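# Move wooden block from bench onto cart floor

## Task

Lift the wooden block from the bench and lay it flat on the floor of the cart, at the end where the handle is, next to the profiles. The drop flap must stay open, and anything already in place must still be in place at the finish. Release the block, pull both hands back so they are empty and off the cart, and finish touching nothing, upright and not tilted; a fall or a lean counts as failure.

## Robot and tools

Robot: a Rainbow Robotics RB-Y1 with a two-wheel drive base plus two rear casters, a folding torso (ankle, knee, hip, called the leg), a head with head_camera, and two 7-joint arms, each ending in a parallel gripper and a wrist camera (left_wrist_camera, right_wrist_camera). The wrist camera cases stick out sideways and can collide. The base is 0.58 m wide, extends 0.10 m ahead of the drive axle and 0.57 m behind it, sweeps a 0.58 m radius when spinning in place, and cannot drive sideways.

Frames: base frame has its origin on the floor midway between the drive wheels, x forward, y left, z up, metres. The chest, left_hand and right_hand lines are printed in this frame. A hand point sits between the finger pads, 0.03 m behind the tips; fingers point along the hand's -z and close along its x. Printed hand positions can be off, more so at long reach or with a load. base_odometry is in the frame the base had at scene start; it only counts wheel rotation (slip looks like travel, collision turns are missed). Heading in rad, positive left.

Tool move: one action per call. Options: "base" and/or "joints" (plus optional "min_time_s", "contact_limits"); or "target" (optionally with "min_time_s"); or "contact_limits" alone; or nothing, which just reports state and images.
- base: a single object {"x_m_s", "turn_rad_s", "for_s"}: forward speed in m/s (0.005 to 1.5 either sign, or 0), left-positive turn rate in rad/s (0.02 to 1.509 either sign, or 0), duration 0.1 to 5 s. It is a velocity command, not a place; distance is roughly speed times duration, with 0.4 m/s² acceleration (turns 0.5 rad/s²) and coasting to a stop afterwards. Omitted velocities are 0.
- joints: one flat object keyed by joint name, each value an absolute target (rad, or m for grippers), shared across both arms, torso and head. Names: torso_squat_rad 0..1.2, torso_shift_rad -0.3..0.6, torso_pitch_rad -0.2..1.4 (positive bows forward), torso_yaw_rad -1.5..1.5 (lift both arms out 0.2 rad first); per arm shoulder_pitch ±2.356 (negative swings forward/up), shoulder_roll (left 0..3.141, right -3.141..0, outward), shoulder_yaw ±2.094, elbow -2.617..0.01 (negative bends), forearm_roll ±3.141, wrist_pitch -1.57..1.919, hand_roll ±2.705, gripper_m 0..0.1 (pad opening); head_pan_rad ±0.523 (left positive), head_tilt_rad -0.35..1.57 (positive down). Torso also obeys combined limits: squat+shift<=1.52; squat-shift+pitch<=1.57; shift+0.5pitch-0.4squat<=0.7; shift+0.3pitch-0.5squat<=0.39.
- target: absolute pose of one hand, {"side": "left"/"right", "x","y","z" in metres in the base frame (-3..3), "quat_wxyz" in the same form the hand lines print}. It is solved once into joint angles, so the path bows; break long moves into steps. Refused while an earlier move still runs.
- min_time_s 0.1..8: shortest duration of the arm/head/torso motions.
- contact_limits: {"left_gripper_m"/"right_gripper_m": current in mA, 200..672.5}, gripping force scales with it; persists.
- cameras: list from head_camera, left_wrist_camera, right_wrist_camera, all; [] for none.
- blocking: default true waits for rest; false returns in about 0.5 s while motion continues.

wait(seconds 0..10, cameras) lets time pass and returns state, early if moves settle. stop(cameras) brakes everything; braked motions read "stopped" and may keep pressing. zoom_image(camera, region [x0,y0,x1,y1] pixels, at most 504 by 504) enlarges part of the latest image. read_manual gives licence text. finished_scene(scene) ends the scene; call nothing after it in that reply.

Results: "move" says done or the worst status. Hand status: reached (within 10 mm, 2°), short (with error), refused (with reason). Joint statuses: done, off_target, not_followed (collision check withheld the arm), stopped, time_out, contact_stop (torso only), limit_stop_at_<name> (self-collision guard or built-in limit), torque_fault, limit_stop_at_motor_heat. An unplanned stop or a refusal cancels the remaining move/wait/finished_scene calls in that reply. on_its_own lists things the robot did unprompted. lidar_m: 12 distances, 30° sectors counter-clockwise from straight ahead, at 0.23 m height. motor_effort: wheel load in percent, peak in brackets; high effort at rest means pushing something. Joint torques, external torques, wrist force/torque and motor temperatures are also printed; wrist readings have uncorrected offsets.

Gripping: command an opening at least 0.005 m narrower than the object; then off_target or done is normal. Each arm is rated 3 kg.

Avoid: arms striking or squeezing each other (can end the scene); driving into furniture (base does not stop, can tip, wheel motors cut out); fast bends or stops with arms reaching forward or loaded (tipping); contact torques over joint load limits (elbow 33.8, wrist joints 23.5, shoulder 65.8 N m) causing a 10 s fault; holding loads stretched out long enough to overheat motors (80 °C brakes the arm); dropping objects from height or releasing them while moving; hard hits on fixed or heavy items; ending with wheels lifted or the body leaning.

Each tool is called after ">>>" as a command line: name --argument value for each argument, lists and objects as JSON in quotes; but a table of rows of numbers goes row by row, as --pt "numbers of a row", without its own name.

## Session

>>> move --joints '{"head_tilt_rad":0.6,"head_pan_rad":0.5}' --min_time_s 0.4 --cameras '["head_camera"]'

>>> move --joints '{"head_pan_rad":-0.35}' --min_time_s 0.5 --cameras '["head_camera"]'

Scene clock: 0.70 s.
Joint torques (N m): left_arm=[-1.63 -0.63 0.72 -0.54 -0.13 -0.64 0.06] | right_arm=[-3.59 -0.68 -0.64 -1.45 -0.08 -0.49 -0.08]
External joint torques (N m): left_arm=[-0.25 -0.77 0.71 0.02 -0.13 -0.21 0.07] | right_arm=[0.01 0.44 -0.6 0.18 -0.14 0.11 -0.1]
Motor temperatures (°C): left_arm=[30 28 31 36 34 33 37] | right_arm=[34 30 32 30 36 36 34]
Wrist force (N): left_arm=[0.0 2.0 -7.0] | right_arm=[-2.9 1.0 -4.7]
Wrist torque (N m): left_arm=[-0.40 0.17 0.10] | right_arm=[-0.07 -0.16 -0.10]
Wrist force, peak (N): left_arm=[0.1 1.7 -7.8] | right_arm=[-2.9 0.8 -5.4]
move: done
base_odometry: x=+0.000 y=+0.000 heading=+0.000
lidar_m: 0.74 1.03 1.55 4.55 1.52 1.07 1.02 1.08 1.44 3.61 1.10 0.78
base_status: not commanded
joint_positions: torso_squat_rad=+0.350 torso_shift_rad=+0.000 torso_pitch_rad=+0.000 torso_yaw_rad=+0.000 left_shoulder_pitch_rad=+0.037 left_shoulder_roll_rad=+0.004 left_shoulder_yaw_rad=-0.043 left_elbow_rad=-0.196 left_forearm_roll_rad=-0.014 left_wrist_pitch_rad=+0.002 left_hand_roll_rad=+0.027 left_gripper_m=+0.099 right_shoulder_pitch_rad=-0.040 right_shoulder_roll_rad=-0.021 right_shoulder_yaw_rad=-0.018 right_elbow_rad=-0.235 right_forearm_roll_rad=+0.049 right_wrist_pitch_rad=-0.014 right_hand_roll_rad=+0.035 right_gripper_m=+0.099 head_pan_rad=+0.500 head_tilt_rad=+0.600
joint_status: all done
wheel_motors_off: 0
motor_effort: left_wheel=+0(1) right_wheel=+1(2)
chest: x=-0.2280 y=+0.0001 z=+1.2475 quat_wxyz=(+1.000, +0.000, +0.000, +0.000) (m; base frame)
left_hand: x=-0.1598 y=+0.2200 z=+0.5653 quat_wxyz=(+0.997, +0.000, -0.079, -0.009) (m; base frame)
right_hand: x=-0.0823 y=-0.2360 z=+0.5770 quat_wxyz=(+0.989, -0.016, -0.142, +0.041) (m; base frame)
pictures: head_camera
camera_calibration:
head_camera: T_world_to_cam=[[0.480825, -0.876252, -0.0314588, 0.14379], [-0.465888, -0.224923, -0.855779, 1.19445], [0.742802, 0.426137, -0.516384, 0.845565], [0, 0, 0, 1]] pos_world=[-0.140746, 0.034329, 1.46335]

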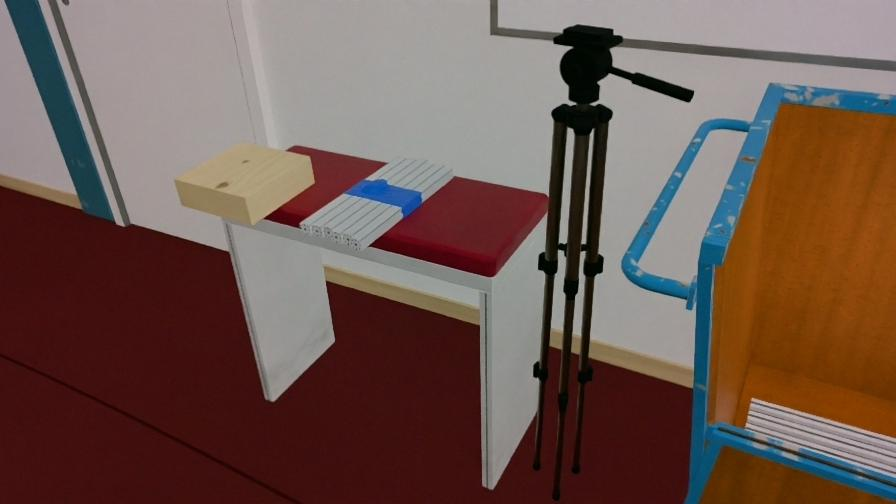

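Scene clock: 1.50 s.
Joint torques (N m): left_arm=[-1.61 -0.5 0.57 -0.49 -0.09 -0.77 -0.13] | right_arm=[-3.68 -0.69 -0.42 -1.64 -0.06 -0.6 0]
External joint torques (N m): left_arm=[-0.23 -0.65 0.55 0.07 -0.1 -0.35 -0.12] | right_arm=[-0.08 0.43 -0.38 -0.01 -0.13 0 -0.02]
Wrist force (N): left_arm=[0.2 1.3 -8.2] | right_arm=[-3.2 1.2 -4.8]
Wrist torque (N m): left_arm=[-0.28 0.18 0.07] | right_arm=[-0.11 -0.16 -0.10]
Wrist force, peak (N): left_arm=[0.2 1.3 -8.2] | right_arm=[-2.9 1.1 -5.3]
move: done
base_odometry: x=+0.000 y=+0.000 heading=+0.000
lidar_m: 0.74 1.04 1.56 4.58 1.52 1.08 1.03 1.09 1.44 3.61 1.12 0.78
base_status: not commanded
joint_positions: torso_squat_rad=+0.350 torso_shift_rad=+0.000 torso_pitch_rad=+0.000 torso_yaw_rad=+0.000 left_shoulder_pitch_rad=+0.037 left_shoulder_roll_rad=+0.004 left_shoulder_yaw_rad=-0.043 left_elbow_rad=-0.196 left_forearm_roll_rad=-0.014 left_wrist_pitch_rad=+0.002 left_hand_roll_rad=+0.027 left_gripper_m=+0.099 right_shoulder_pitch_rad=-0.040 right_shoulder_roll_rad=-0.021 right_shoulder_yaw_rad=-0.018 right_elbow_rad=-0.235 right_forearm_roll_rad=+0.049 right_wrist_pitch_rad=-0.014 right_hand_roll_rad=+0.035 right_gripper_m=+0.099 head_pan_rad=-0.350 head_tilt_rad=+0.600
joint_status: all done
wheel_motors_off: 0
motor_effort: left_wheel=+0(1) right_wheel=+0(2)
chest: x=-0.2280 y=+0.0001 z=+1.2475 quat_wxyz=(+1.000, +0.000, +0.000, +0.000) (m; base frame)
left_hand: x=-0.1598 y=+0.2200 z=+0.5653 quat_wxyz=(+0.997, +0.000, -0.079, -0.009) (m; base frame)
right_hand: x=-0.0823 y=-0.2360 z=+0.5770 quat_wxyz=(+0.989, -0.016, -0.142, +0.041) (m; base frame)
pictures: head_camera
camera_calibration:
head_camera: T_world_to_cam=[[-0.340928, -0.939564, -0.0314224, -0.0255462], [-0.476399, 0.201487, -0.855831, 1.19227], [0.81044, -0.276807, -0.5163, 0.859518], [0, 0, 0, 1]] pos_world=[-0.137303, -0.0263075, 1.46335]

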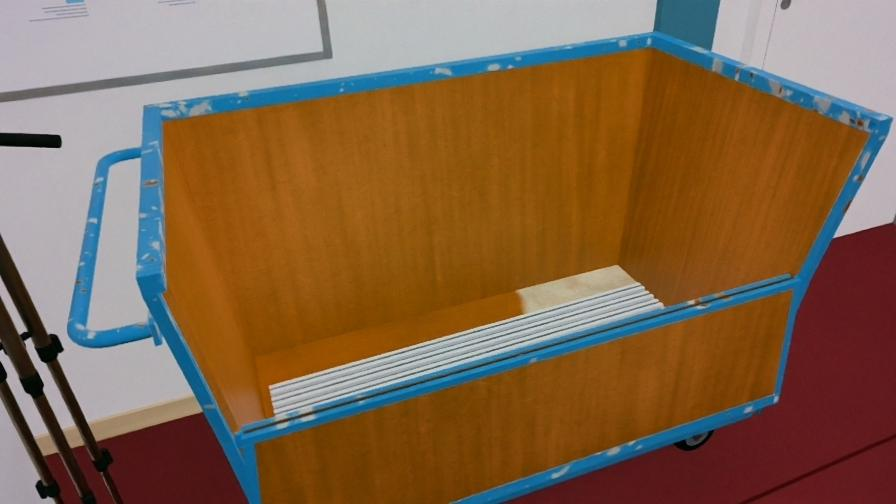

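>>> move --base '{"turn_rad_s":1.0,"for_s":1.571}' --joints '{"torso_squat_rad":0.35,"torso_shift_rad":0.12,"torso_pitch_rad":0.37,"head_pan_rad":0,"head_tilt_rad":0.7,"left_shoulder_pitch_rad":-0.545,"left_shoulder_roll_rad":0.34,"left_shoulder_yaw_rad":-0.21,"left_elbow_rad":-1.812,"left_forearm_roll_rad":0.406,"left_wrist_pitch_rad":1.829,"left_hand_roll_rad":0.49,"right_shoulder_pitch_rad":-0.545,"right_shoulder_roll_rad":-0.34,"right_shoulder_yaw_rad":0.21,"right_elbow_rad":-1.812,"right_forearm_roll_rad":-0.406,"right_wrist_pitch_rad":1.829,"right_hand_roll_rad":-0.49}' --min_time_s 2

>>> move --base '{"x_m_s":0.6,"for_s":2.08}'

>>> move --base '{"turn_rad_s":-1.0,"for_s":1.571}' --cameras '["head_camera"]'

Scene clock: 9.90 s.
Joint torques (N m): left_arm=[-10.99 2.27 3.57 -8.06 0.19 -0.54 0.13] | right_arm=[-11.6 -4.84 -2.42 -8.46 -0.04 -0.2 -0.17]
External joint torques (N m): left_arm=[1.17 -1.08 0.03 0.31 0.08 -0.37 0.13] | right_arm=[0.16 -1.04 0.92 -0.54 -0.18 -0.08 -0.17]
Wrist force (N): left_arm=[0.3 2.2 -7.9] | right_arm=[-0.9 0.5 -5.1]
Wrist torque (N m): left_arm=[-0.39 0.11 0.03] | right_arm=[-0.05 0.01 -0.04]
Wrist force, peak (N): left_arm=[0.6 1.6 -8.9] | right_arm=[-4.0 2.0 -4.5]
move: done
base_odometry: x=+0.000 y=+0.000 heading=+1.227
lidar_m: 1.56 2.57 1.28 1.04 1.02 1.13 1.76 3.85 0.97 0.76 0.74 1.06
base_status: done (sent for 1.57 of 1.57 s)
joint_positions: torso_squat_rad=+0.350 torso_shift_rad=+0.120 torso_pitch_rad=+0.370 torso_yaw_rad=+0.000 left_shoulder_pitch_rad=-0.545 left_shoulder_roll_rad=+0.340 left_shoulder_yaw_rad=-0.210 left_elbow_rad=-1.812 left_forearm_roll_rad=+0.406 left_wrist_pitch_rad=+1.829 left_hand_roll_rad=+0.490 left_gripper_m=+0.099 right_shoulder_pitch_rad=-0.545 right_shoulder_roll_rad=-0.340 right_shoulder_yaw_rad=+0.210 right_elbow_rad=-1.812 right_forearm_roll_rad=-0.406 right_wrist_pitch_rad=+1.829 right_hand_roll_rad=-0.490 right_gripper_m=+0.099 head_pan_rad=+0.000 head_tilt_rad=+0.700
joint_status: all done
wheel_motors_off: 0
motor_effort: left_wheel=-2(29) right_wheel=+15(53)
chest: x=-0.0374 y=+0.0001 z=+1.2218 quat_wxyz=(+0.983, +0.000, +0.184, +0.000) (m; base frame)
left_hand: x=+0.3089 y=+0.1691 z=+0.8585 quat_wxyz=(+0.999, -0.031, -0.010, +0.006) (m; base frame)
right_hand: x=+0.3088 y=-0.1689 z=+0.8584 quat_wxyz=(+0.999, +0.031, -0.010, -0.006) (m; base frame)
pictures: none

Scene clock: 13.53 s.
Joint torques (N m): left_arm=[-10.74 2.26 3.77 -8.04 0.15 -0.52 -0.01] | right_arm=[-11.67 -4.43 -3.13 -8.62 0.01 -0.09 0]
External joint torques (N m): left_arm=[1.41 -1.08 0.24 0.33 0.04 -0.35 -0.01] | right_arm=[0.09 -0.63 0.21 -0.69 -0.13 0.03 0]
Wrist force (N): left_arm=[0.5 1.1 -7.9] | right_arm=[-1.0 0.7 -5.4]
Wrist torque (N m): left_arm=[-0.25 0.17 0.03] | right_arm=[-0.09 -0.01 -0.04]
Wrist force, peak (N): left_arm=[0.7 1.9 -8.6] | right_arm=[-1.3 0.4 -5.6]
move: done
base_odometry: x=+0.418 y=+1.167 heading=+1.228
lidar_m: 1.78 3.69 1.84 1.49 1.47 1.62 2.52 1.13 0.77 1.10 0.48 1.16
base_status: done (sent for 2.07 of 2.07 s)
joint_positions: torso_squat_rad=+0.350 torso_shift_rad=+0.120 torso_pitch_rad=+0.370 torso_yaw_rad=+0.000 left_shoulder_pitch_rad=-0.545 left_shoulder_roll_rad=+0.340 left_shoulder_yaw_rad=-0.210 left_elbow_rad=-1.812 left_forearm_roll_rad=+0.406 left_wrist_pitch_rad=+1.829 left_hand_roll_rad=+0.490 left_gripper_m=+0.099 right_shoulder_pitch_rad=-0.545 right_shoulder_roll_rad=-0.340 right_shoulder_yaw_rad=+0.210 right_elbow_rad=-1.812 right_forearm_roll_rad=-0.406 right_wrist_pitch_rad=+1.829 right_hand_roll_rad=-0.490 right_gripper_m=+0.099 head_pan_rad=+0.000 head_tilt_rad=+0.700
joint_status: not commanded
wheel_motors_off: 0
motor_effort: left_wheel=+15(40) right_wheel=-13(48)
chest: x=-0.0373 y=+0.0001 z=+1.2218 quat_wxyz=(+0.983, +0.000, +0.184, +0.000) (m; base frame)
left_hand: x=+0.3089 y=+0.1691 z=+0.8584 quat_wxyz=(+0.999, -0.031, -0.010, +0.006) (m; base frame)
right_hand: x=+0.3088 y=-0.1689 z=+0.8583 quat_wxyz=(+0.999, +0.031, -0.010, -0.006) (m; base frame)
pictures: none

Scene clock: 17.03 s.
Joint torques (N m): left_arm=[-11.4 2.28 3.66 -7.96 0.16 -0.52 0.15] | right_arm=[-11.9 -4.37 -2.34 -8.48 -0.11 0 -0.08]
External joint torques (N m): left_arm=[0.76 -1.06 0.13 0.42 0.05 -0.34 0.16] | right_arm=[-0.14 -0.57 1 -0.56 -0.25 0.12 -0.09]
Wrist force (N): left_arm=[0.2 2.0 -7.4] | right_arm=[-0.7 0.5 -4.8]
Wrist torque (N m): left_arm=[-0.36 0.11 0.02] | right_arm=[-0.07 0.04 -0.01]
Wrist force, peak (N): left_arm=[0.8 2.5 -8.4] | right_arm=[-0.9 0.6 -5.7]
move: done
base_odometry: x=+0.418 y=+1.167 heading=+0.001
lidar_m: 0.50 0.47 1.48 3.80 2.16 1.55 1.47 1.54 2.05 1.36 0.76 0.81
base_status: done (sent for 1.57 of 1.57 s)
joint_positions: torso_squat_rad=+0.350 torso_shift_rad=+0.120 torso_pitch_rad=+0.370 torso_yaw_rad=+0.000 left_shoulder_pitch_rad=-0.545 left_shoulder_roll_rad=+0.340 left_shoulder_yaw_rad=-0.210 left_elbow_rad=-1.812 left_forearm_roll_rad=+0.406 left_wrist_pitch_rad=+1.829 left_hand_roll_rad=+0.490 left_gripper_m=+0.099 right_shoulder_pitch_rad=-0.545 right_shoulder_roll_rad=-0.340 right_shoulder_yaw_rad=+0.210 right_elbow_rad=-1.812 right_forearm_roll_rad=-0.406 right_wrist_pitch_rad=+1.829 right_hand_roll_rad=-0.490 right_gripper_m=+0.099 head_pan_rad=+0.000 head_tilt_rad=+0.700
joint_status: not commanded
wheel_motors_off: 0
motor_effort: left_wheel=+19(40) right_wheel=-3(40)
chest: x=-0.0374 y=+0.0001 z=+1.2218 quat_wxyz=(+0.983, +0.000, +0.184, +0.000) (m; base frame)
left_hand: x=+0.3088 y=+0.1691 z=+0.8584 quat_wxyz=(+0.999, -0.031, -0.010, +0.006) (m; base frame)
right_hand: x=+0.3088 y=-0.1689 z=+0.8583 quat_wxyz=(+0.999, +0.031, -0.010, -0.006) (m; base frame)
pictures: head_camera
camera_calibration:
head_camera: T_world_to_cam=[[-0.0126799, -0.999501, -0.0289134, 0.040311], [-0.848243, 0.0260628, -0.528966, 0.839476], [0.529456, 0.0178184, -0.848151, 1.1035], [0, 0, 0, 1]] pos_world=[0.128335, -0.00125082, 1.38116]

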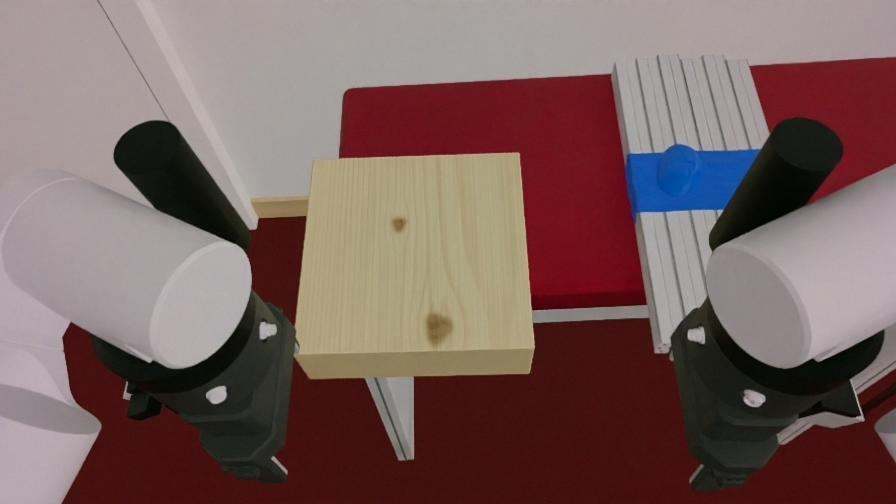

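>>> move --base '{"turn_rad_s":0.3,"for_s":0.733}'

>>> move --base '{"x_m_s":0.25,"for_s":0.853}'

>>> move --base '{"turn_rad_s":-0.3,"for_s":0.7}' --cameras '["head_camera"]'

Scene clock: 25.93 s.
Joint torques (N m): left_arm=[-11.22 2.07 3.55 -7.95 0.18 -0.49 0.1] | right_arm=[-11.48 -4.58 -2.88 -8.67 0.05 -0.03 0]
External joint torques (N m): left_arm=[0.93 -1.27 0.01 0.42 0.07 -0.31 0.11] | right_arm=[0.28 -0.78 0.47 -0.74 -0.09 0.09 0]
Wrist force (N): left_arm=[0.5 1.7 -7.6] | right_arm=[-1.2 0.5 -4.9]
Wrist torque (N m): left_arm=[-0.29 0.16 0.02] | right_arm=[-0.09 -0.04 -0.02]
Wrist force, peak (N): left_arm=[0.4 2.2 -8.2] | right_arm=[-0.7 1.0 -5.6]
move: done
base_odometry: x=+0.418 y=+1.167 heading=+0.221
lidar_m: 0.47 1.18 1.90 3.40 1.79 1.47 1.46 1.67 2.68 1.16 0.75 1.09
base_status: done (sent for 0.73 of 0.73 s)
joint_positions: torso_squat_rad=+0.350 torso_shift_rad=+0.120 torso_pitch_rad=+0.370 torso_yaw_rad=+0.000 left_shoulder_pitch_rad=-0.545 left_shoulder_roll_rad=+0.340 left_shoulder_yaw_rad=-0.210 left_elbow_rad=-1.812 left_forearm_roll_rad=+0.406 left_wrist_pitch_rad=+1.829 left_hand_roll_rad=+0.490 left_gripper_m=+0.099 right_shoulder_pitch_rad=-0.545 right_shoulder_roll_rad=-0.340 right_shoulder_yaw_rad=+0.210 right_elbow_rad=-1.812 right_forearm_roll_rad=-0.406 right_wrist_pitch_rad=+1.829 right_hand_roll_rad=-0.490 right_gripper_m=+0.099 head_pan_rad=+0.000 head_tilt_rad=+0.700
joint_status: not commanded
wheel_motors_off: 0
motor_effort: left_wheel=-10(30) right_wheel=+3(15)
chest: x=-0.0374 y=+0.0001 z=+1.2218 quat_wxyz=(+0.983, +0.000, +0.184, +0.000) (m; base frame)
left_hand: x=+0.3088 y=+0.1691 z=+0.8584 quat_wxyz=(+0.999, -0.031, -0.010, +0.006) (m; base frame)
right_hand: x=+0.3088 y=-0.1689 z=+0.8583 quat_wxyz=(+0.999, +0.031, -0.010, -0.006) (m; base frame)
pictures: none

Scene clock: 27.77 s.
Joint torques (N m): left_arm=[-11.16 2.14 3.81 -7.97 0.19 -0.41 0.12] | right_arm=[-11.78 -4.57 -2.49 -8.42 -0.01 -0.05 -0.1]
External joint torques (N m): left_arm=[0.99 -1.21 0.27 0.4 0.08 -0.23 0.12] | right_arm=[-0.03 -0.78 0.85 -0.5 -0.15 0.07 -0.1]
Wrist force (N): left_arm=[0.4 2.7 -7.4] | right_arm=[-0.7 0.8 -4.8]
Wrist torque (N m): left_arm=[-0.47 0.14 0.01] | right_arm=[-0.09 0.03 0.00]
Wrist force, peak (N): left_arm=[0.4 2.6 -8.4] | right_arm=[-1.4 0.5 -5.7]
move: done
base_odometry: x=+0.629 y=+1.215 heading=+0.219
lidar_m: 0.26 0.95 1.54 3.93 2.06 1.67 1.69 1.90 3.04 0.70 0.69 0.89
base_status: done (sent for 0.87 of 0.87 s)
joint_positions: torso_squat_rad=+0.350 torso_shift_rad=+0.120 torso_pitch_rad=+0.370 torso_yaw_rad=+0.000 left_shoulder_pitch_rad=-0.545 left_shoulder_roll_rad=+0.340 left_shoulder_yaw_rad=-0.210 left_elbow_rad=-1.812 left_forearm_roll_rad=+0.406 left_wrist_pitch_rad=+1.829 left_hand_roll_rad=+0.490 left_gripper_m=+0.099 right_shoulder_pitch_rad=-0.545 right_shoulder_roll_rad=-0.340 right_shoulder_yaw_rad=+0.210 right_elbow_rad=-1.812 right_forearm_roll_rad=-0.406 right_wrist_pitch_rad=+1.829 right_hand_roll_rad=-0.490 right_gripper_m=+0.099 head_pan_rad=+0.000 head_tilt_rad=+0.700
joint_status: not commanded
wheel_motors_off: 0
motor_effort: left_wheel=-17(34) right_wheel=+15(51)
chest: x=-0.0373 y=+0.0001 z=+1.2218 quat_wxyz=(+0.983, +0.000, +0.184, +0.000) (m; base frame)
left_hand: x=+0.3089 y=+0.1691 z=+0.8584 quat_wxyz=(+0.999, -0.031, -0.010, +0.006) (m; base frame)
right_hand: x=+0.3088 y=-0.1689 z=+0.8583 quat_wxyz=(+0.999, +0.031, -0.009, -0.006) (m; base frame)
pictures: none

Scene clock: 29.40 s.
Joint torques (N m): left_arm=[-11.2 2.11 4.02 -7.96 0.21 -0.37 0.05] | right_arm=[-12.06 -4.34 -2.74 -8.45 0 -0.06 -0.06]
External joint torques (N m): left_arm=[0.95 -1.23 0.49 0.41 0.1 -0.2 0.05] | right_arm=[-0.3 -0.54 0.6 -0.53 -0.14 0.06 -0.06]
Wrist force (N): left_arm=[0.2 2.0 -7.3] | right_arm=[-0.9 0.7 -5.0]
Wrist torque (N m): left_arm=[-0.36 0.11 0.01] | right_arm=[-0.09 0.01 -0.01]
Wrist force, peak (N): left_arm=[0.6 1.9 -8.3] | right_arm=[-0.9 0.2 -5.6]
move: done
base_odometry: x=+0.630 y=+1.215 heading=+0.010
lidar_m: 0.31 0.25 1.20 3.16 2.46 1.77 1.68 1.75 2.37 1.18 0.68 0.91
base_status: done (sent for 0.7 of 0.7 s)
joint_positions: torso_squat_rad=+0.350 torso_shift_rad=+0.120 torso_pitch_rad=+0.370 torso_yaw_rad=+0.000 left_shoulder_pitch_rad=-0.545 left_shoulder_roll_rad=+0.340 left_shoulder_yaw_rad=-0.210 left_elbow_rad=-1.812 left_forearm_roll_rad=+0.406 left_wrist_pitch_rad=+1.829 left_hand_roll_rad=+0.490 left_gripper_m=+0.099 right_shoulder_pitch_rad=-0.545 right_shoulder_roll_rad=-0.340 right_shoulder_yaw_rad=+0.210 right_elbow_rad=-1.812 right_forearm_roll_rad=-0.406 right_wrist_pitch_rad=+1.829 right_hand_roll_rad=-0.490 right_gripper_m=+0.099 head_pan_rad=+0.000 head_tilt_rad=+0.700
joint_status: not commanded
wheel_motors_off: 0
motor_effort: left_wheel=-1(28) right_wheel=-14(37)
chest: x=-0.0373 y=+0.0001 z=+1.2218 quat_wxyz=(+0.983, +0.000, +0.184, +0.000) (m; base frame)
left_hand: x=+0.3089 y=+0.1691 z=+0.8584 quat_wxyz=(+0.999, -0.031, -0.010, +0.006) (m; base frame)
right_hand: x=+0.3088 y=-0.1689 z=+0.8583 quat_wxyz=(+0.999, +0.031, -0.010, -0.006) (m; base frame)
pictures: head_camera
camera_calibration:
head_camera: T_world_to_cam=[[-0.0126799, -0.999501, -0.0289134, 0.040311], [-0.848243, 0.0260628, -0.528966, 0.839476], [0.529456, 0.0178184, -0.848151, 1.1035], [0, 0, 0, 1]] pos_world=[0.128335, -0.00125082, 1.38116]

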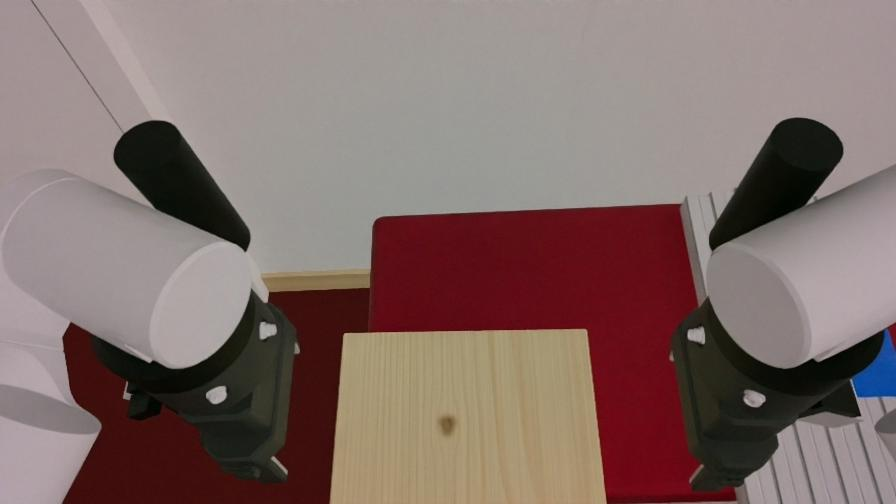

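>>> move --joints '{"torso_pitch_rad":0.55,"left_shoulder_pitch_rad":-0.426,"left_shoulder_roll_rad":0.325,"left_shoulder_yaw_rad":-0.154,"left_elbow_rad":-1.849,"left_forearm_roll_rad":0.394,"left_wrist_pitch_rad":1.599,"left_hand_roll_rad":0.372,"right_shoulder_pitch_rad":-0.426,"right_shoulder_roll_rad":-0.325,"right_shoulder_yaw_rad":0.154,"right_elbow_rad":-1.849,"right_forearm_roll_rad":-0.394,"right_wrist_pitch_rad":1.599,"right_hand_roll_rad":-0.372}' --min_time_s 1.2

>>> move --joints '{"left_shoulder_pitch_rad":-0.477,"left_shoulder_roll_rad":0.247,"left_shoulder_yaw_rad":-0.249,"left_elbow_rad":-1.821,"left_forearm_roll_rad":0.311,"left_wrist_pitch_rad":1.605,"left_hand_roll_rad":0.456,"right_shoulder_pitch_rad":-0.477,"right_shoulder_roll_rad":-0.247,"right_shoulder_yaw_rad":0.249,"right_elbow_rad":-1.821,"right_forearm_roll_rad":-0.311,"right_wrist_pitch_rad":1.605,"right_hand_roll_rad":-0.456}' --min_time_s 1.2 --cameras '["all"]'

Scene clock: 34.73 s.
Joint torques (N m): left_arm=[-5.99 1.02 4.57 -9.09 0.02 -0.73 -0.34] | right_arm=[-5.47 -1.14 -4.22 -9.65 0.26 -0.08 0.14]
External joint torques (N m): left_arm=[1.35 -1.85 2.02 -0.33 -0.29 -0.53 -0.34] | right_arm=[1.38 2.18 -1.74 -1.39 0.3 0.06 0.14]
Wrist force (N): left_arm=[0.7 2.4 -8.0] | right_arm=[-0.7 0.1 -4.9]
Wrist torque (N m): left_arm=[-0.35 0.16 0.12] | right_arm=[-0.05 0.05 -0.21]
Wrist force, peak (N): left_arm=[0.5 2.1 -8.5] | right_arm=[-1.6 0.5 -5.8]
move: done
base_odometry: x=+0.630 y=+1.215 heading=+0.010
lidar_m: 0.32 0.26 1.21 3.14 2.46 1.76 1.68 1.76 2.36 1.16 0.68 0.91
base_status: not commanded
joint_positions: torso_squat_rad=+0.350 torso_shift_rad=+0.120 torso_pitch_rad=+0.550 torso_yaw_rad=+0.000 left_shoulder_pitch_rad=-0.426 left_shoulder_roll_rad=+0.325 left_shoulder_yaw_rad=-0.154 left_elbow_rad=-1.849 left_forearm_roll_rad=+0.394 left_wrist_pitch_rad=+1.599 left_hand_roll_rad=+0.372 left_gripper_m=+0.099 right_shoulder_pitch_rad=-0.426 right_shoulder_roll_rad=-0.325 right_shoulder_yaw_rad=+0.154 right_elbow_rad=-1.849 right_forearm_roll_rad=-0.394 right_wrist_pitch_rad=+1.599 right_hand_roll_rad=-0.372 right_gripper_m=+0.099 head_pan_rad=+0.000 head_tilt_rad=+0.700
joint_status: all done
wheel_motors_off: 0
motor_effort: left_wheel=+1(2) right_wheel=-17(17)
chest: x=+0.0124 y=+0.0001 z=+1.1971 quat_wxyz=(+0.962, +0.000, +0.272, +0.000) (m; base frame)
left_hand: x=+0.2996 y=+0.1705 z=+0.7607 quat_wxyz=(+0.997, -0.079, +0.000, +0.001) (m; base frame)
right_hand: x=+0.2996 y=-0.1705 z=+0.7607 quat_wxyz=(+0.997, +0.078, +0.000, +0.000) (m; base frame)
pictures: none

Scene clock: 36.23 s.
Joint torques (N m): left_arm=[-19.34 -26.25 -10.45 -16.42 12.9 -9.21 3.28] | right_arm=[-16.51 26.83 11.38 -11.37 -8.89 -7.91 -2.67]
External joint torques (N m): left_arm=[-11.31 -27.05 -12.24 -7.5 12.62 -9 3.28] | right_arm=[-8.92 28.1 13.13 -2.95 -8.87 -7.75 -2.68]
Wrist force (N): left_arm=[-5.6 60.0 3.2] | right_arm=[-10.8 -61.4 28.2]
Wrist torque (N m): left_arm=[1.07 0.91 -3.24] | right_arm=[2.74 0.86 2.62]
Wrist force, peak (N): left_arm=[-6.6 62.0 2.6] | right_arm=[-9.8 -63.2 28.9]
move: done
base_odometry: x=+0.630 y=+1.215 heading=+0.010
lidar_m: 0.31 0.25 1.20 3.14 2.45 1.77 1.68 1.76 2.36 1.16 0.69 0.91
base_status: not commanded
joint_positions: torso_squat_rad=+0.350 torso_shift_rad=+0.120 torso_pitch_rad=+0.549 torso_yaw_rad=+0.000 left_shoulder_pitch_rad=-0.474 left_shoulder_roll_rad=+0.254 left_shoulder_yaw_rad=-0.246 left_elbow_rad=-1.819 left_forearm_roll_rad=+0.308 left_wrist_pitch_rad=+1.607 left_hand_roll_rad=+0.455 left_gripper_m=+0.099 right_shoulder_pitch_rad=-0.475 right_shoulder_roll_rad=-0.254 right_shoulder_yaw_rad=+0.246 right_elbow_rad=-1.820 right_forearm_roll_rad=-0.309 right_wrist_pitch_rad=+1.607 right_hand_roll_rad=-0.455 right_gripper_m=+0.099 head_pan_rad=+0.000 head_tilt_rad=+0.700
joint_status: all done
wheel_motors_off: 0
motor_effort: left_wheel=+4(4) right_wheel=-15(18)
chest: x=+0.0120 y=+0.0001 z=+1.1972 quat_wxyz=(+0.963, +0.000, +0.271, +0.000) (m; base frame)
left_hand: x=+0.2992 y=+0.1267 z=+0.7591 quat_wxyz=(+0.997, -0.075, +0.001, +0.001) (m; base frame)
right_hand: x=+0.2997 y=-0.1263 z=+0.7597 quat_wxyz=(+0.997, +0.076, +0.000, -0.001) (m; base frame)
pictures: head_camera, left_wrist_camera, right_wrist_camera
camera_calibration:
head_camera: T_world_to_cam=[[-0.0176647, -0.999503, -0.0260917, 0.0369016], [-0.928991, 0.026056, -0.369184, 0.67804], [0.369681, 0.0177174, -0.92899, 1.15518], [0, 0, 0, 1]] pos_world=[0.203496, -0.00125058, 1.32444]
left_wrist_camera: T_world_to_cam=[[0.999501, 0.0278246, -0.0149189, -0.291793], [0.0312831, -0.809049, 0.586908, -0.323338], [0.00426035, -0.587082, -0.809516, 0.760115], [0, 0, 0, 1]] pos_world=[0.298524, 0.192772, 0.800742]
right_wrist_camera: T_world_to_cam=[[-0.99931, -0.0223072, -0.0296997, 0.317959], [-0.0360483, 0.77522, 0.630662, -0.343227], [0.00895549, 0.631297, -0.775489, 0.738395], [0, 0, 0, 1]] pos_world=[0.298754, -0.192977, 0.798521]

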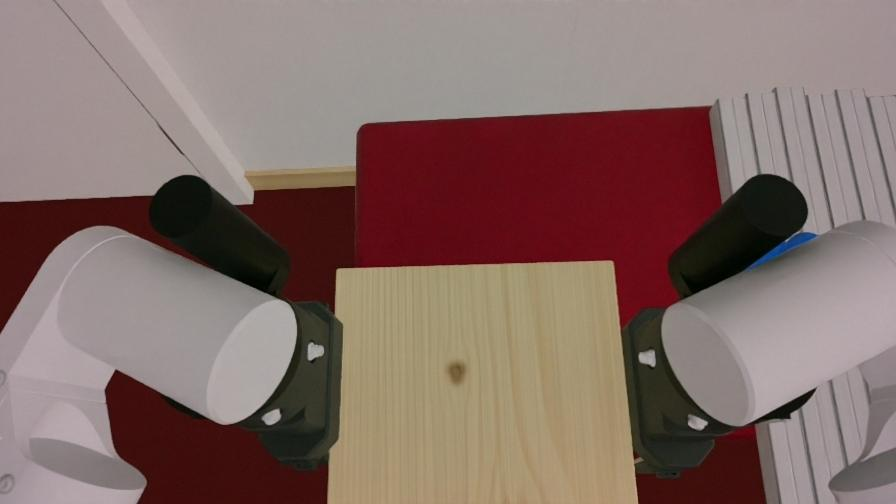

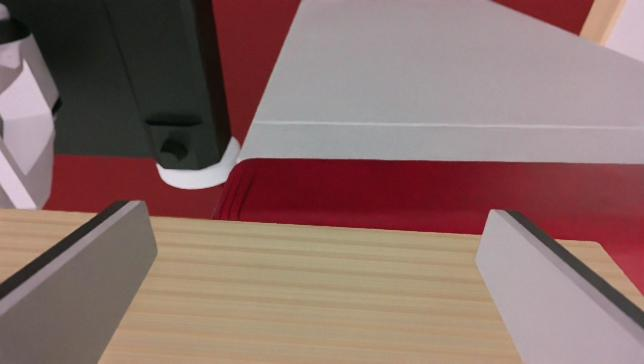

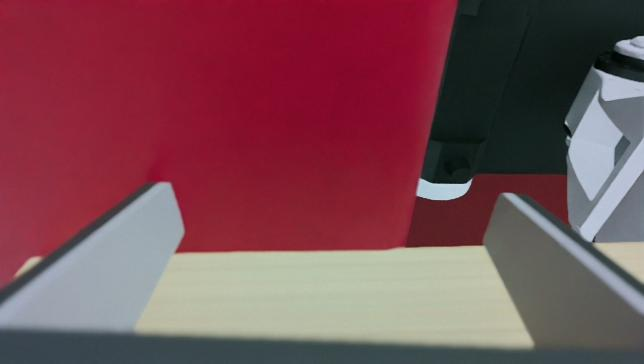

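>>> move --joints '{"torso_pitch_rad":0.37,"left_shoulder_pitch_rad":-0.545,"left_shoulder_roll_rad":0.238,"left_shoulder_yaw_rad":-0.21,"left_elbow_rad":-1.812,"left_forearm_roll_rad":0.406,"left_wrist_pitch_rad":1.829,"left_hand_roll_rad":0.49,"right_shoulder_pitch_rad":-0.545,"right_shoulder_roll_rad":-0.238,"right_shoulder_yaw_rad":0.21,"right_elbow_rad":-1.812,"right_forearm_roll_rad":-0.406,"right_wrist_pitch_rad":1.829,"right_hand_roll_rad":-0.49}' --min_time_s 1.5

>>> move --base '{"x_m_s":-0.4,"for_s":1.45}'

>>> move --base '{"turn_rad_s":-0.8,"for_s":1.976}'

>>> move --base '{"x_m_s":0.55,"for_s":2.7}'

>>> move --base '{"turn_rad_s":0.8,"for_s":1.963}' --cameras '["all"]'

Scene clock: 42.03 s.
Joint torques (N m): left_arm=[-27.17 -27.25 -4.29 -19.05 13.08 -9.19 4.01] | right_arm=[-20.52 28.73 7.95 -15.1 -11.19 -4.98 -1.86]
External joint torques (N m): left_arm=[-15.14 -28.81 -6.9 -10.44 12.8 -8.98 4.01] | right_arm=[-8.85 30.75 10.42 -6.95 -11.16 -4.82 -1.87]
Wrist force (N): left_arm=[-4.6 68.1 -17.6] | right_arm=[6.2 -63.7 -0.1]
Wrist torque (N m): left_arm=[0.27 -0.03 -3.77] | right_arm=[2.06 0.68 1.80]
Wrist force, peak (N): left_arm=[-1.4 76.1 -20.9] | right_arm=[4.6 -68.8 7.3]
move: done
base_odometry: x=+0.630 y=+1.215 heading=+0.010
lidar_m: 0.32 0.26 1.20 3.14 2.45 1.76 1.69 1.76 2.38 1.17 0.68 0.93
base_status: not commanded
joint_positions: torso_squat_rad=+0.350 torso_shift_rad=+0.120 torso_pitch_rad=+0.371 torso_yaw_rad=+0.000 left_shoulder_pitch_rad=-0.541 left_shoulder_roll_rad=+0.245 left_shoulder_yaw_rad=-0.208 left_elbow_rad=-1.809 left_forearm_roll_rad=+0.403 left_wrist_pitch_rad=+1.831 left_hand_roll_rad=+0.489 left_gripper_m=+0.099 right_shoulder_pitch_rad=-0.543 right_shoulder_roll_rad=-0.246 right_shoulder_yaw_rad=+0.207 right_elbow_rad=-1.810 right_forearm_roll_rad=-0.403 right_wrist_pitch_rad=+1.830 right_hand_roll_rad=-0.490 right_gripper_m=+0.099 head_pan_rad=+0.000 head_tilt_rad=+0.700
joint_status: all done
wheel_motors_off: 0
motor_effort: left_wheel=+3(5) right_wheel=-15(18)
chest: x=-0.0371 y=+0.0001 z=+1.2217 quat_wxyz=(+0.983, +0.000, +0.184, +0.000) (m; base frame)
left_hand: x=+0.2989 y=+0.1265 z=+0.8577 quat_wxyz=(+0.997, -0.075, +0.003, +0.002) (m; base frame)
right_hand: x=+0.3000 y=-0.1263 z=+0.8586 quat_wxyz=(+0.997, +0.075, +0.001, -0.002) (m; base frame)
pictures: none

Scene clock: 44.97 s.
Joint torques (N m): left_arm=[-26.67 -27.21 -4.75 -19.25 12.94 -9.45 4.1] | right_arm=[-20.35 29.16 8.29 -15.6 -11.16 -5.2 -1.86]
External joint torques (N m): left_arm=[-14.63 -28.77 -7.35 -10.63 12.66 -9.24 4.1] | right_arm=[-8.68 31.19 10.75 -7.45 -11.13 -5.04 -1.86]
Wrist force (N): left_arm=[-4.3 68.6 -15.8] | right_arm=[6.2 -64.3 -0.8]
Wrist torque (N m): left_arm=[-0.08 0.02 -3.78] | right_arm=[2.09 0.60 1.81]
Wrist force, peak (N): left_arm=[-3.1 69.2 -17.6] | right_arm=[6.2 -64.3 -0.8]
move: done
base_odometry: x=+0.043 y=+1.209 heading=+0.009
lidar_m: 0.85 1.48 1.99 4.39 1.60 1.14 1.09 1.16 1.57 4.01 1.32 1.07
base_status: done (sent for 1.47 of 1.47 s)
joint_positions: torso_squat_rad=+0.350 torso_shift_rad=+0.120 torso_pitch_rad=+0.371 torso_yaw_rad=+0.000 left_shoulder_pitch_rad=-0.541 left_shoulder_roll_rad=+0.245 left_shoulder_yaw_rad=-0.208 left_elbow_rad=-1.809 left_forearm_roll_rad=+0.403 left_wrist_pitch_rad=+1.831 left_hand_roll_rad=+0.489 left_gripper_m=+0.099 right_shoulder_pitch_rad=-0.543 right_shoulder_roll_rad=-0.246 right_shoulder_yaw_rad=+0.207 right_elbow_rad=-1.810 right_forearm_roll_rad=-0.403 right_wrist_pitch_rad=+1.830 right_hand_roll_rad=-0.490 right_gripper_m=+0.099 head_pan_rad=+0.000 head_tilt_rad=+0.700
joint_status: not commanded
wheel_motors_off: 0
motor_effort: left_wheel=-7(29) right_wheel=+8(41)
chest: x=-0.0371 y=+0.0001 z=+1.2218 quat_wxyz=(+0.983, +0.000, +0.184, +0.000) (m; base frame)
left_hand: x=+0.2989 y=+0.1265 z=+0.8578 quat_wxyz=(+0.997, -0.075, +0.003, +0.002) (m; base frame)
right_hand: x=+0.3000 y=-0.1263 z=+0.8586 quat_wxyz=(+0.997, +0.075, +0.001, -0.002) (m; base frame)
pictures: none

Scene clock: 48.87 s.
Joint torques (N m): left_arm=[-26.71 -27.58 -4.91 -19.37 12.93 -9.54 4.11] | right_arm=[-19.91 28.78 8.53 -15.65 -11.13 -5.23 -2.03]
External joint torques (N m): left_arm=[-14.68 -29.14 -7.52 -10.76 12.65 -9.32 4.12] | right_arm=[-8.23 30.81 11 -7.5 -11.1 -5.06 -2.03]
Wrist force (N): left_arm=[-4.9 67.7 -16.0] | right_arm=[6.0 -63.9 -0.5]
Wrist torque (N m): left_arm=[0.08 0.04 -3.75] | right_arm=[2.03 0.53 1.76]
Wrist force, peak (N): left_arm=[-4.3 69.1 -16.4] | right_arm=[6.1 -64.3 -0.7]
move: done
base_odometry: x=+0.043 y=+1.209 heading=-1.563
lidar_m: 3.79 1.31 1.07 0.84 1.49 2.00 4.39 1.63 1.15 1.11 1.12 1.51
base_status: done (sent for 1.97 of 1.97 s)
joint_positions: torso_squat_rad=+0.350 torso_shift_rad=+0.120 torso_pitch_rad=+0.371 torso_yaw_rad=+0.000 left_shoulder_pitch_rad=-0.541 left_shoulder_roll_rad=+0.245 left_shoulder_yaw_rad=-0.208 left_elbow_rad=-1.809 left_forearm_roll_rad=+0.403 left_wrist_pitch_rad=+1.831 left_hand_roll_rad=+0.489 left_gripper_m=+0.099 right_shoulder_pitch_rad=-0.543 right_shoulder_roll_rad=-0.246 right_shoulder_yaw_rad=+0.207 right_elbow_rad=-1.810 right_forearm_roll_rad=-0.403 right_wrist_pitch_rad=+1.830 right_hand_roll_rad=-0.490 right_gripper_m=+0.099 head_pan_rad=+0.000 head_tilt_rad=+0.700
joint_status: not commanded
wheel_motors_off: 0
motor_effort: left_wheel=+15(44) right_wheel=-2(40)
chest: x=-0.0371 y=+0.0001 z=+1.2217 quat_wxyz=(+0.983, +0.000, +0.184, +0.000) (m; base frame)
left_hand: x=+0.2989 y=+0.1265 z=+0.8578 quat_wxyz=(+0.997, -0.075, +0.003, +0.002) (m; base frame)
right_hand: x=+0.3000 y=-0.1263 z=+0.8586 quat_wxyz=(+0.997, +0.075, +0.001, -0.002) (m; base frame)
pictures: none

Scene clock: 53.13 s.
Joint torques (N m): left_arm=[-25.86 -27.46 -5.16 -19.32 12.7 -9.3 4.04] | right_arm=[-19.82 29.06 8.62 -16.13 -11.37 -5.09 -1.9]
External joint torques (N m): left_arm=[-13.82 -29.02 -7.77 -10.71 12.42 -9.08 4.05] | right_arm=[-8.14 31.09 11.09 -7.98 -11.35 -4.92 -1.9]
Wrist force (N): left_arm=[-4.5 69.2 -16.0] | right_arm=[5.8 -64.6 -2.2]
Wrist torque (N m): left_arm=[-0.32 0.09 -3.80] | right_arm=[2.05 0.52 1.75]
Wrist force, peak (N): left_arm=[-3.6 69.6 -15.1] | right_arm=[7.3 -64.9 -2.0]
move: done
base_odometry: x=+0.054 y=-0.276 heading=-1.563
lidar_m: 3.62 1.08 0.76 0.72 0.74 1.78 4.75 1.56 1.12 1.05 1.07 1.44
base_status: done (sent for 2.7 of 2.7 s)
joint_positions: torso_squat_rad=+0.350 torso_shift_rad=+0.120 torso_pitch_rad=+0.371 torso_yaw_rad=+0.000 left_shoulder_pitch_rad=-0.541 left_shoulder_roll_rad=+0.245 left_shoulder_yaw_rad=-0.208 left_elbow_rad=-1.809 left_forearm_roll_rad=+0.403 left_wrist_pitch_rad=+1.831 left_hand_roll_rad=+0.489 left_gripper_m=+0.099 right_shoulder_pitch_rad=-0.543 right_shoulder_roll_rad=-0.246 right_shoulder_yaw_rad=+0.207 right_elbow_rad=-1.810 right_forearm_roll_rad=-0.403 right_wrist_pitch_rad=+1.830 right_hand_roll_rad=-0.490 right_gripper_m=+0.099 head_pan_rad=+0.000 head_tilt_rad=+0.700
joint_status: not commanded
wheel_motors_off: 0
motor_effort: left_wheel=+0(50) right_wheel=+2(45)
chest: x=-0.0370 y=+0.0001 z=+1.2217 quat_wxyz=(+0.983, +0.000, +0.184, +0.000) (m; base frame)
left_hand: x=+0.2990 y=+0.1265 z=+0.8578 quat_wxyz=(+0.997, -0.075, +0.003, +0.002) (m; base frame)
right_hand: x=+0.3001 y=-0.1263 z=+0.8586 quat_wxyz=(+0.997, +0.075, +0.001, -0.002) (m; base frame)
pictures: none

Scene clock: 57.03 s.
Joint torques (N m): left_arm=[-25.76 -27.12 -5.15 -19.23 12.69 -9.29 3.98] | right_arm=[-19.76 28.93 8.7 -15.96 -11.35 -5.06 -1.9]
External joint torques (N m): left_arm=[-13.72 -28.68 -7.75 -10.62 12.41 -9.07 3.98] | right_arm=[-8.08 30.96 11.16 -7.81 -11.33 -4.89 -1.9]
Wrist force (N): left_arm=[-5.2 69.0 -15.1] | right_arm=[6.3 -64.0 -2.6]
Wrist torque (N m): left_arm=[-0.31 0.10 -3.80] | right_arm=[1.98 0.54 1.73]
Wrist force, peak (N): left_arm=[-4.2 69.3 -15.3] | right_arm=[6.4 -65.0 -2.0]
move: done
base_odometry: x=+0.053 y=-0.276 heading=+0.009
lidar_m: 0.72 0.74 1.79 4.48 1.52 1.08 1.04 1.09 1.47 3.82 1.06 0.76
base_status: done (sent for 1.97 of 1.97 s)
joint_positions: torso_squat_rad=+0.350 torso_shift_rad=+0.120 torso_pitch_rad=+0.371 torso_yaw_rad=+0.000 left_shoulder_pitch_rad=-0.541 left_shoulder_roll_rad=+0.245 left_shoulder_yaw_rad=-0.208 left_elbow_rad=-1.809 left_forearm_roll_rad=+0.403 left_wrist_pitch_rad=+1.831 left_hand_roll_rad=+0.489 left_gripper_m=+0.099 right_shoulder_pitch_rad=-0.543 right_shoulder_roll_rad=-0.246 right_shoulder_yaw_rad=+0.207 right_elbow_rad=-1.810 right_forearm_roll_rad=-0.403 right_wrist_pitch_rad=+1.830 right_hand_roll_rad=-0.490 right_gripper_m=+0.099 head_pan_rad=+0.000 head_tilt_rad=+0.700
joint_status: not commanded
wheel_motors_off: 0
motor_effort: left_wheel=-2(38) right_wheel=+17(36)
chest: x=-0.0370 y=+0.0001 z=+1.2217 quat_wxyz=(+0.983, +0.000, +0.184, +0.000) (m; base frame)
left_hand: x=+0.2990 y=+0.1265 z=+0.8578 quat_wxyz=(+0.997, -0.075, +0.003, +0.002) (m; base frame)
right_hand: x=+0.3001 y=-0.1263 z=+0.8586 quat_wxyz=(+0.997, +0.075, +0.001, -0.002) (m; base frame)
pictures: head_camera, left_wrist_camera, right_wrist_camera
camera_calibration:
head_camera: T_world_to_cam=[[-0.0126968, -0.999501, -0.028906, 0.0403024], [-0.848551, 0.0260628, -0.528471, 0.839067], [0.528961, 0.0178184, -0.848459, 1.10361], [0, 0, 0, 1]] pos_world=[0.128735, -0.00125082, 1.38096]
left_wrist_camera: T_world_to_cam=[[0.999413, 0.0290834, -0.0180923, -0.287577], [0.0341653, -0.808999, 0.586816, -0.382214], [0.00242994, -0.58709, -0.809518, 0.840449], [0, 0, 0, 1]] pos_world=[0.298424, 0.192571, 0.899445]
right_wrist_camera: T_world_to_cam=[[-0.999399, -0.0202222, -0.0281489, 0.320228], [-0.0334493, 0.775494, 0.630469, -0.406225], [0.00907988, 0.631031, -0.775704, 0.81513], [0, 0, 0, 1]] pos_world=[0.299047, -0.192872, 0.897426]

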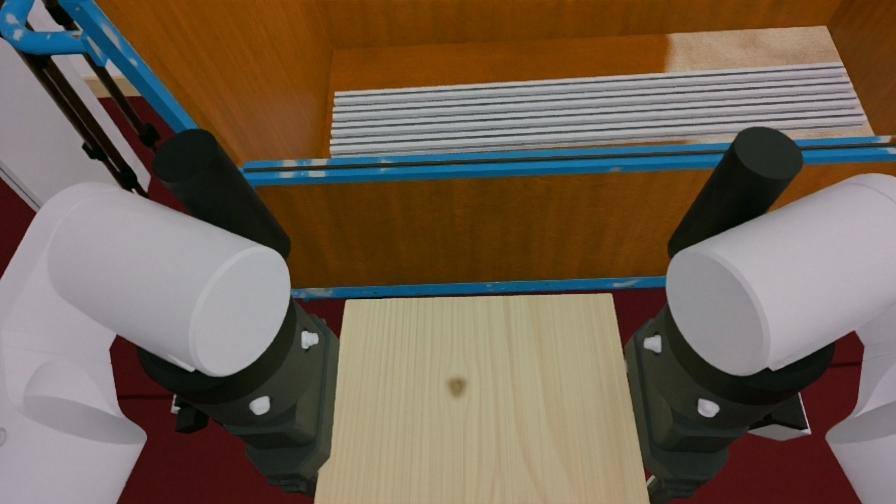

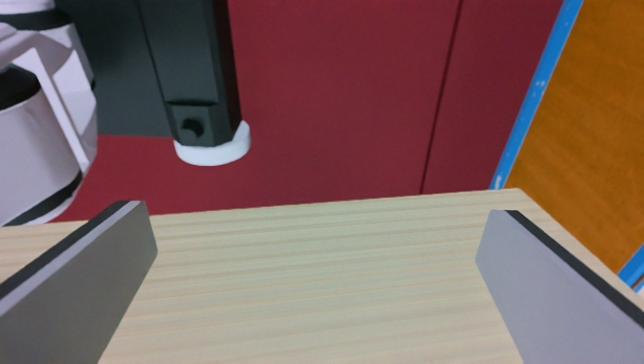

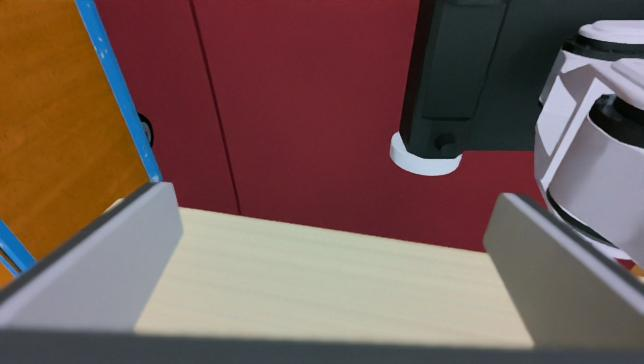

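>>> move --base '{"x_m_s":0.3,"for_s":1.9}' --joints '{"torso_squat_rad":0.46,"torso_shift_rad":0.24,"head_tilt_rad":0.8}' --min_time_s 2.5 --cameras '["all"]'

Scene clock: 63.60 s.
Joint torques (N m): left_arm=[-25.76 -27.39 -5.02 -19.27 12.55 -9.32 3.98] | right_arm=[-20.12 28.78 8.54 -16.07 -11.32 -5.05 -1.84]
External joint torques (N m): left_arm=[-13.73 -28.95 -7.63 -10.66 12.27 -9.11 3.98] | right_arm=[-8.45 30.81 11 -7.92 -11.29 -4.89 -1.84]
Wrist force (N): left_arm=[-4.4 68.1 -14.3] | right_arm=[6.3 -64.5 -1.5]
Wrist torque (N m): left_arm=[-0.25 0.13 -3.79] | right_arm=[2.03 0.52 1.70]
Wrist force, peak (N): left_arm=[-4.7 69.7 -14.5] | right_arm=[7.9 -64.8 -1.8]
move: done
base_odometry: x=+0.623 y=-0.271 heading=+0.009
lidar_m: 0.15 0.17 0.21 1.59 2.37 1.68 1.61 1.69 2.27 0.69 0.23 0.16
base_status: done (sent for 1.9 of 1.9 s)
joint_positions: torso_squat_rad=+0.460 torso_shift_rad=+0.240 torso_pitch_rad=+0.371 torso_yaw_rad=+0.000 left_shoulder_pitch_rad=-0.541 left_shoulder_roll_rad=+0.245 left_shoulder_yaw_rad=-0.208 left_elbow_rad=-1.809 left_forearm_roll_rad=+0.403 left_wrist_pitch_rad=+1.831 left_hand_roll_rad=+0.489 left_gripper_m=+0.099 right_shoulder_pitch_rad=-0.543 right_shoulder_roll_rad=-0.246 right_shoulder_yaw_rad=+0.207 right_elbow_rad=-1.810 right_forearm_roll_rad=-0.403 right_wrist_pitch_rad=+1.830 right_hand_roll_rad=-0.490 right_gripper_m=+0.099 head_pan_rad=+0.000 head_tilt_rad=+0.800
joint_status: all done
wheel_motors_off: 0
motor_effort: left_wheel=-1(33) right_wheel=+0(47)
chest: x=+0.0334 y=+0.0001 z=+1.1781 quat_wxyz=(+0.983, +0.000, +0.184, +0.000) (m; base frame)
left_hand: x=+0.3694 y=+0.1265 z=+0.8142 quat_wxyz=(+0.997, -0.075, +0.003, +0.002) (m; base frame)
right_hand: x=+0.3704 y=-0.1263 z=+0.8149 quat_wxyz=(+0.997, +0.075, +0.001, -0.002) (m; base frame)
pictures: head_camera, left_wrist_camera, right_wrist_camera
camera_calibration:
head_camera: T_world_to_cam=[[-0.0155219, -0.999502, -0.02749, 0.0383718], [-0.897153, 0.0260602, -0.440951, 0.763219], [0.441447, 0.0178183, -0.89711, 1.10638], [0, 0, 0, 1]] pos_world=[0.19691, -0.00125082, 1.33014]
left_wrist_camera: T_world_to_cam=[[0.99941, 0.0291636, -0.0181518, -0.358688], [0.0342652, -0.808996, 0.586814, -0.35907], [0.00242888, -0.58709, -0.809518, 0.804983], [0, 0, 0, 1]] pos_world=[0.368824, 0.192571, 0.855845]
right_wrist_camera: T_world_to_cam=[[-0.999408, -0.0201906, -0.0278682, 0.389127], [-0.0332477, 0.775493, 0.63048, -0.376467], [0.00888176, 0.631033, -0.775705, 0.780745], [0, 0, 0, 1]] pos_world=[0.369445, -0.192872, 0.853827]

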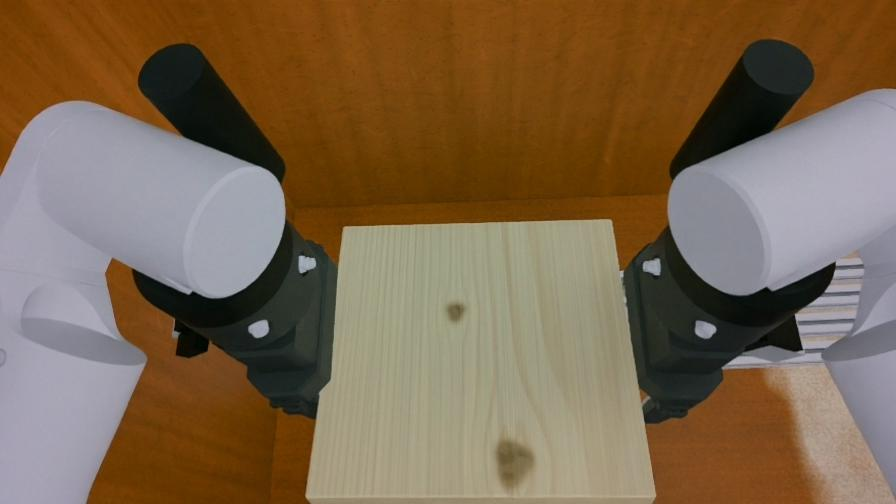

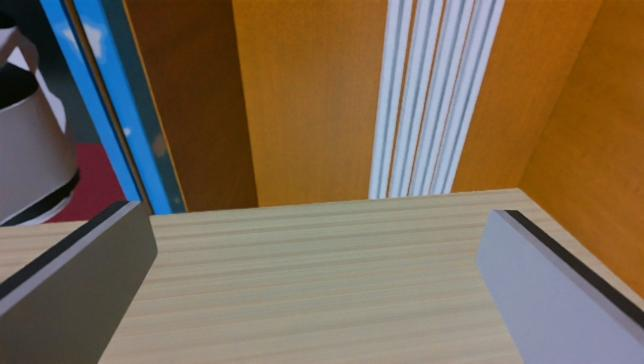

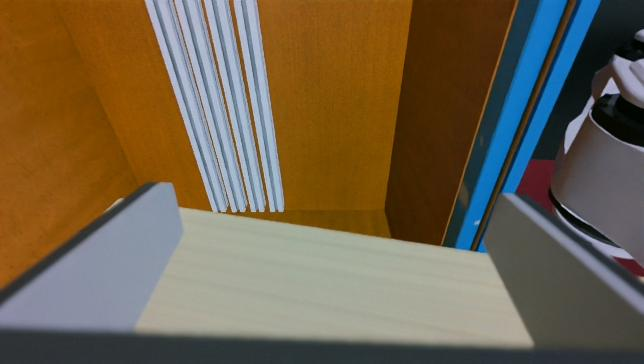

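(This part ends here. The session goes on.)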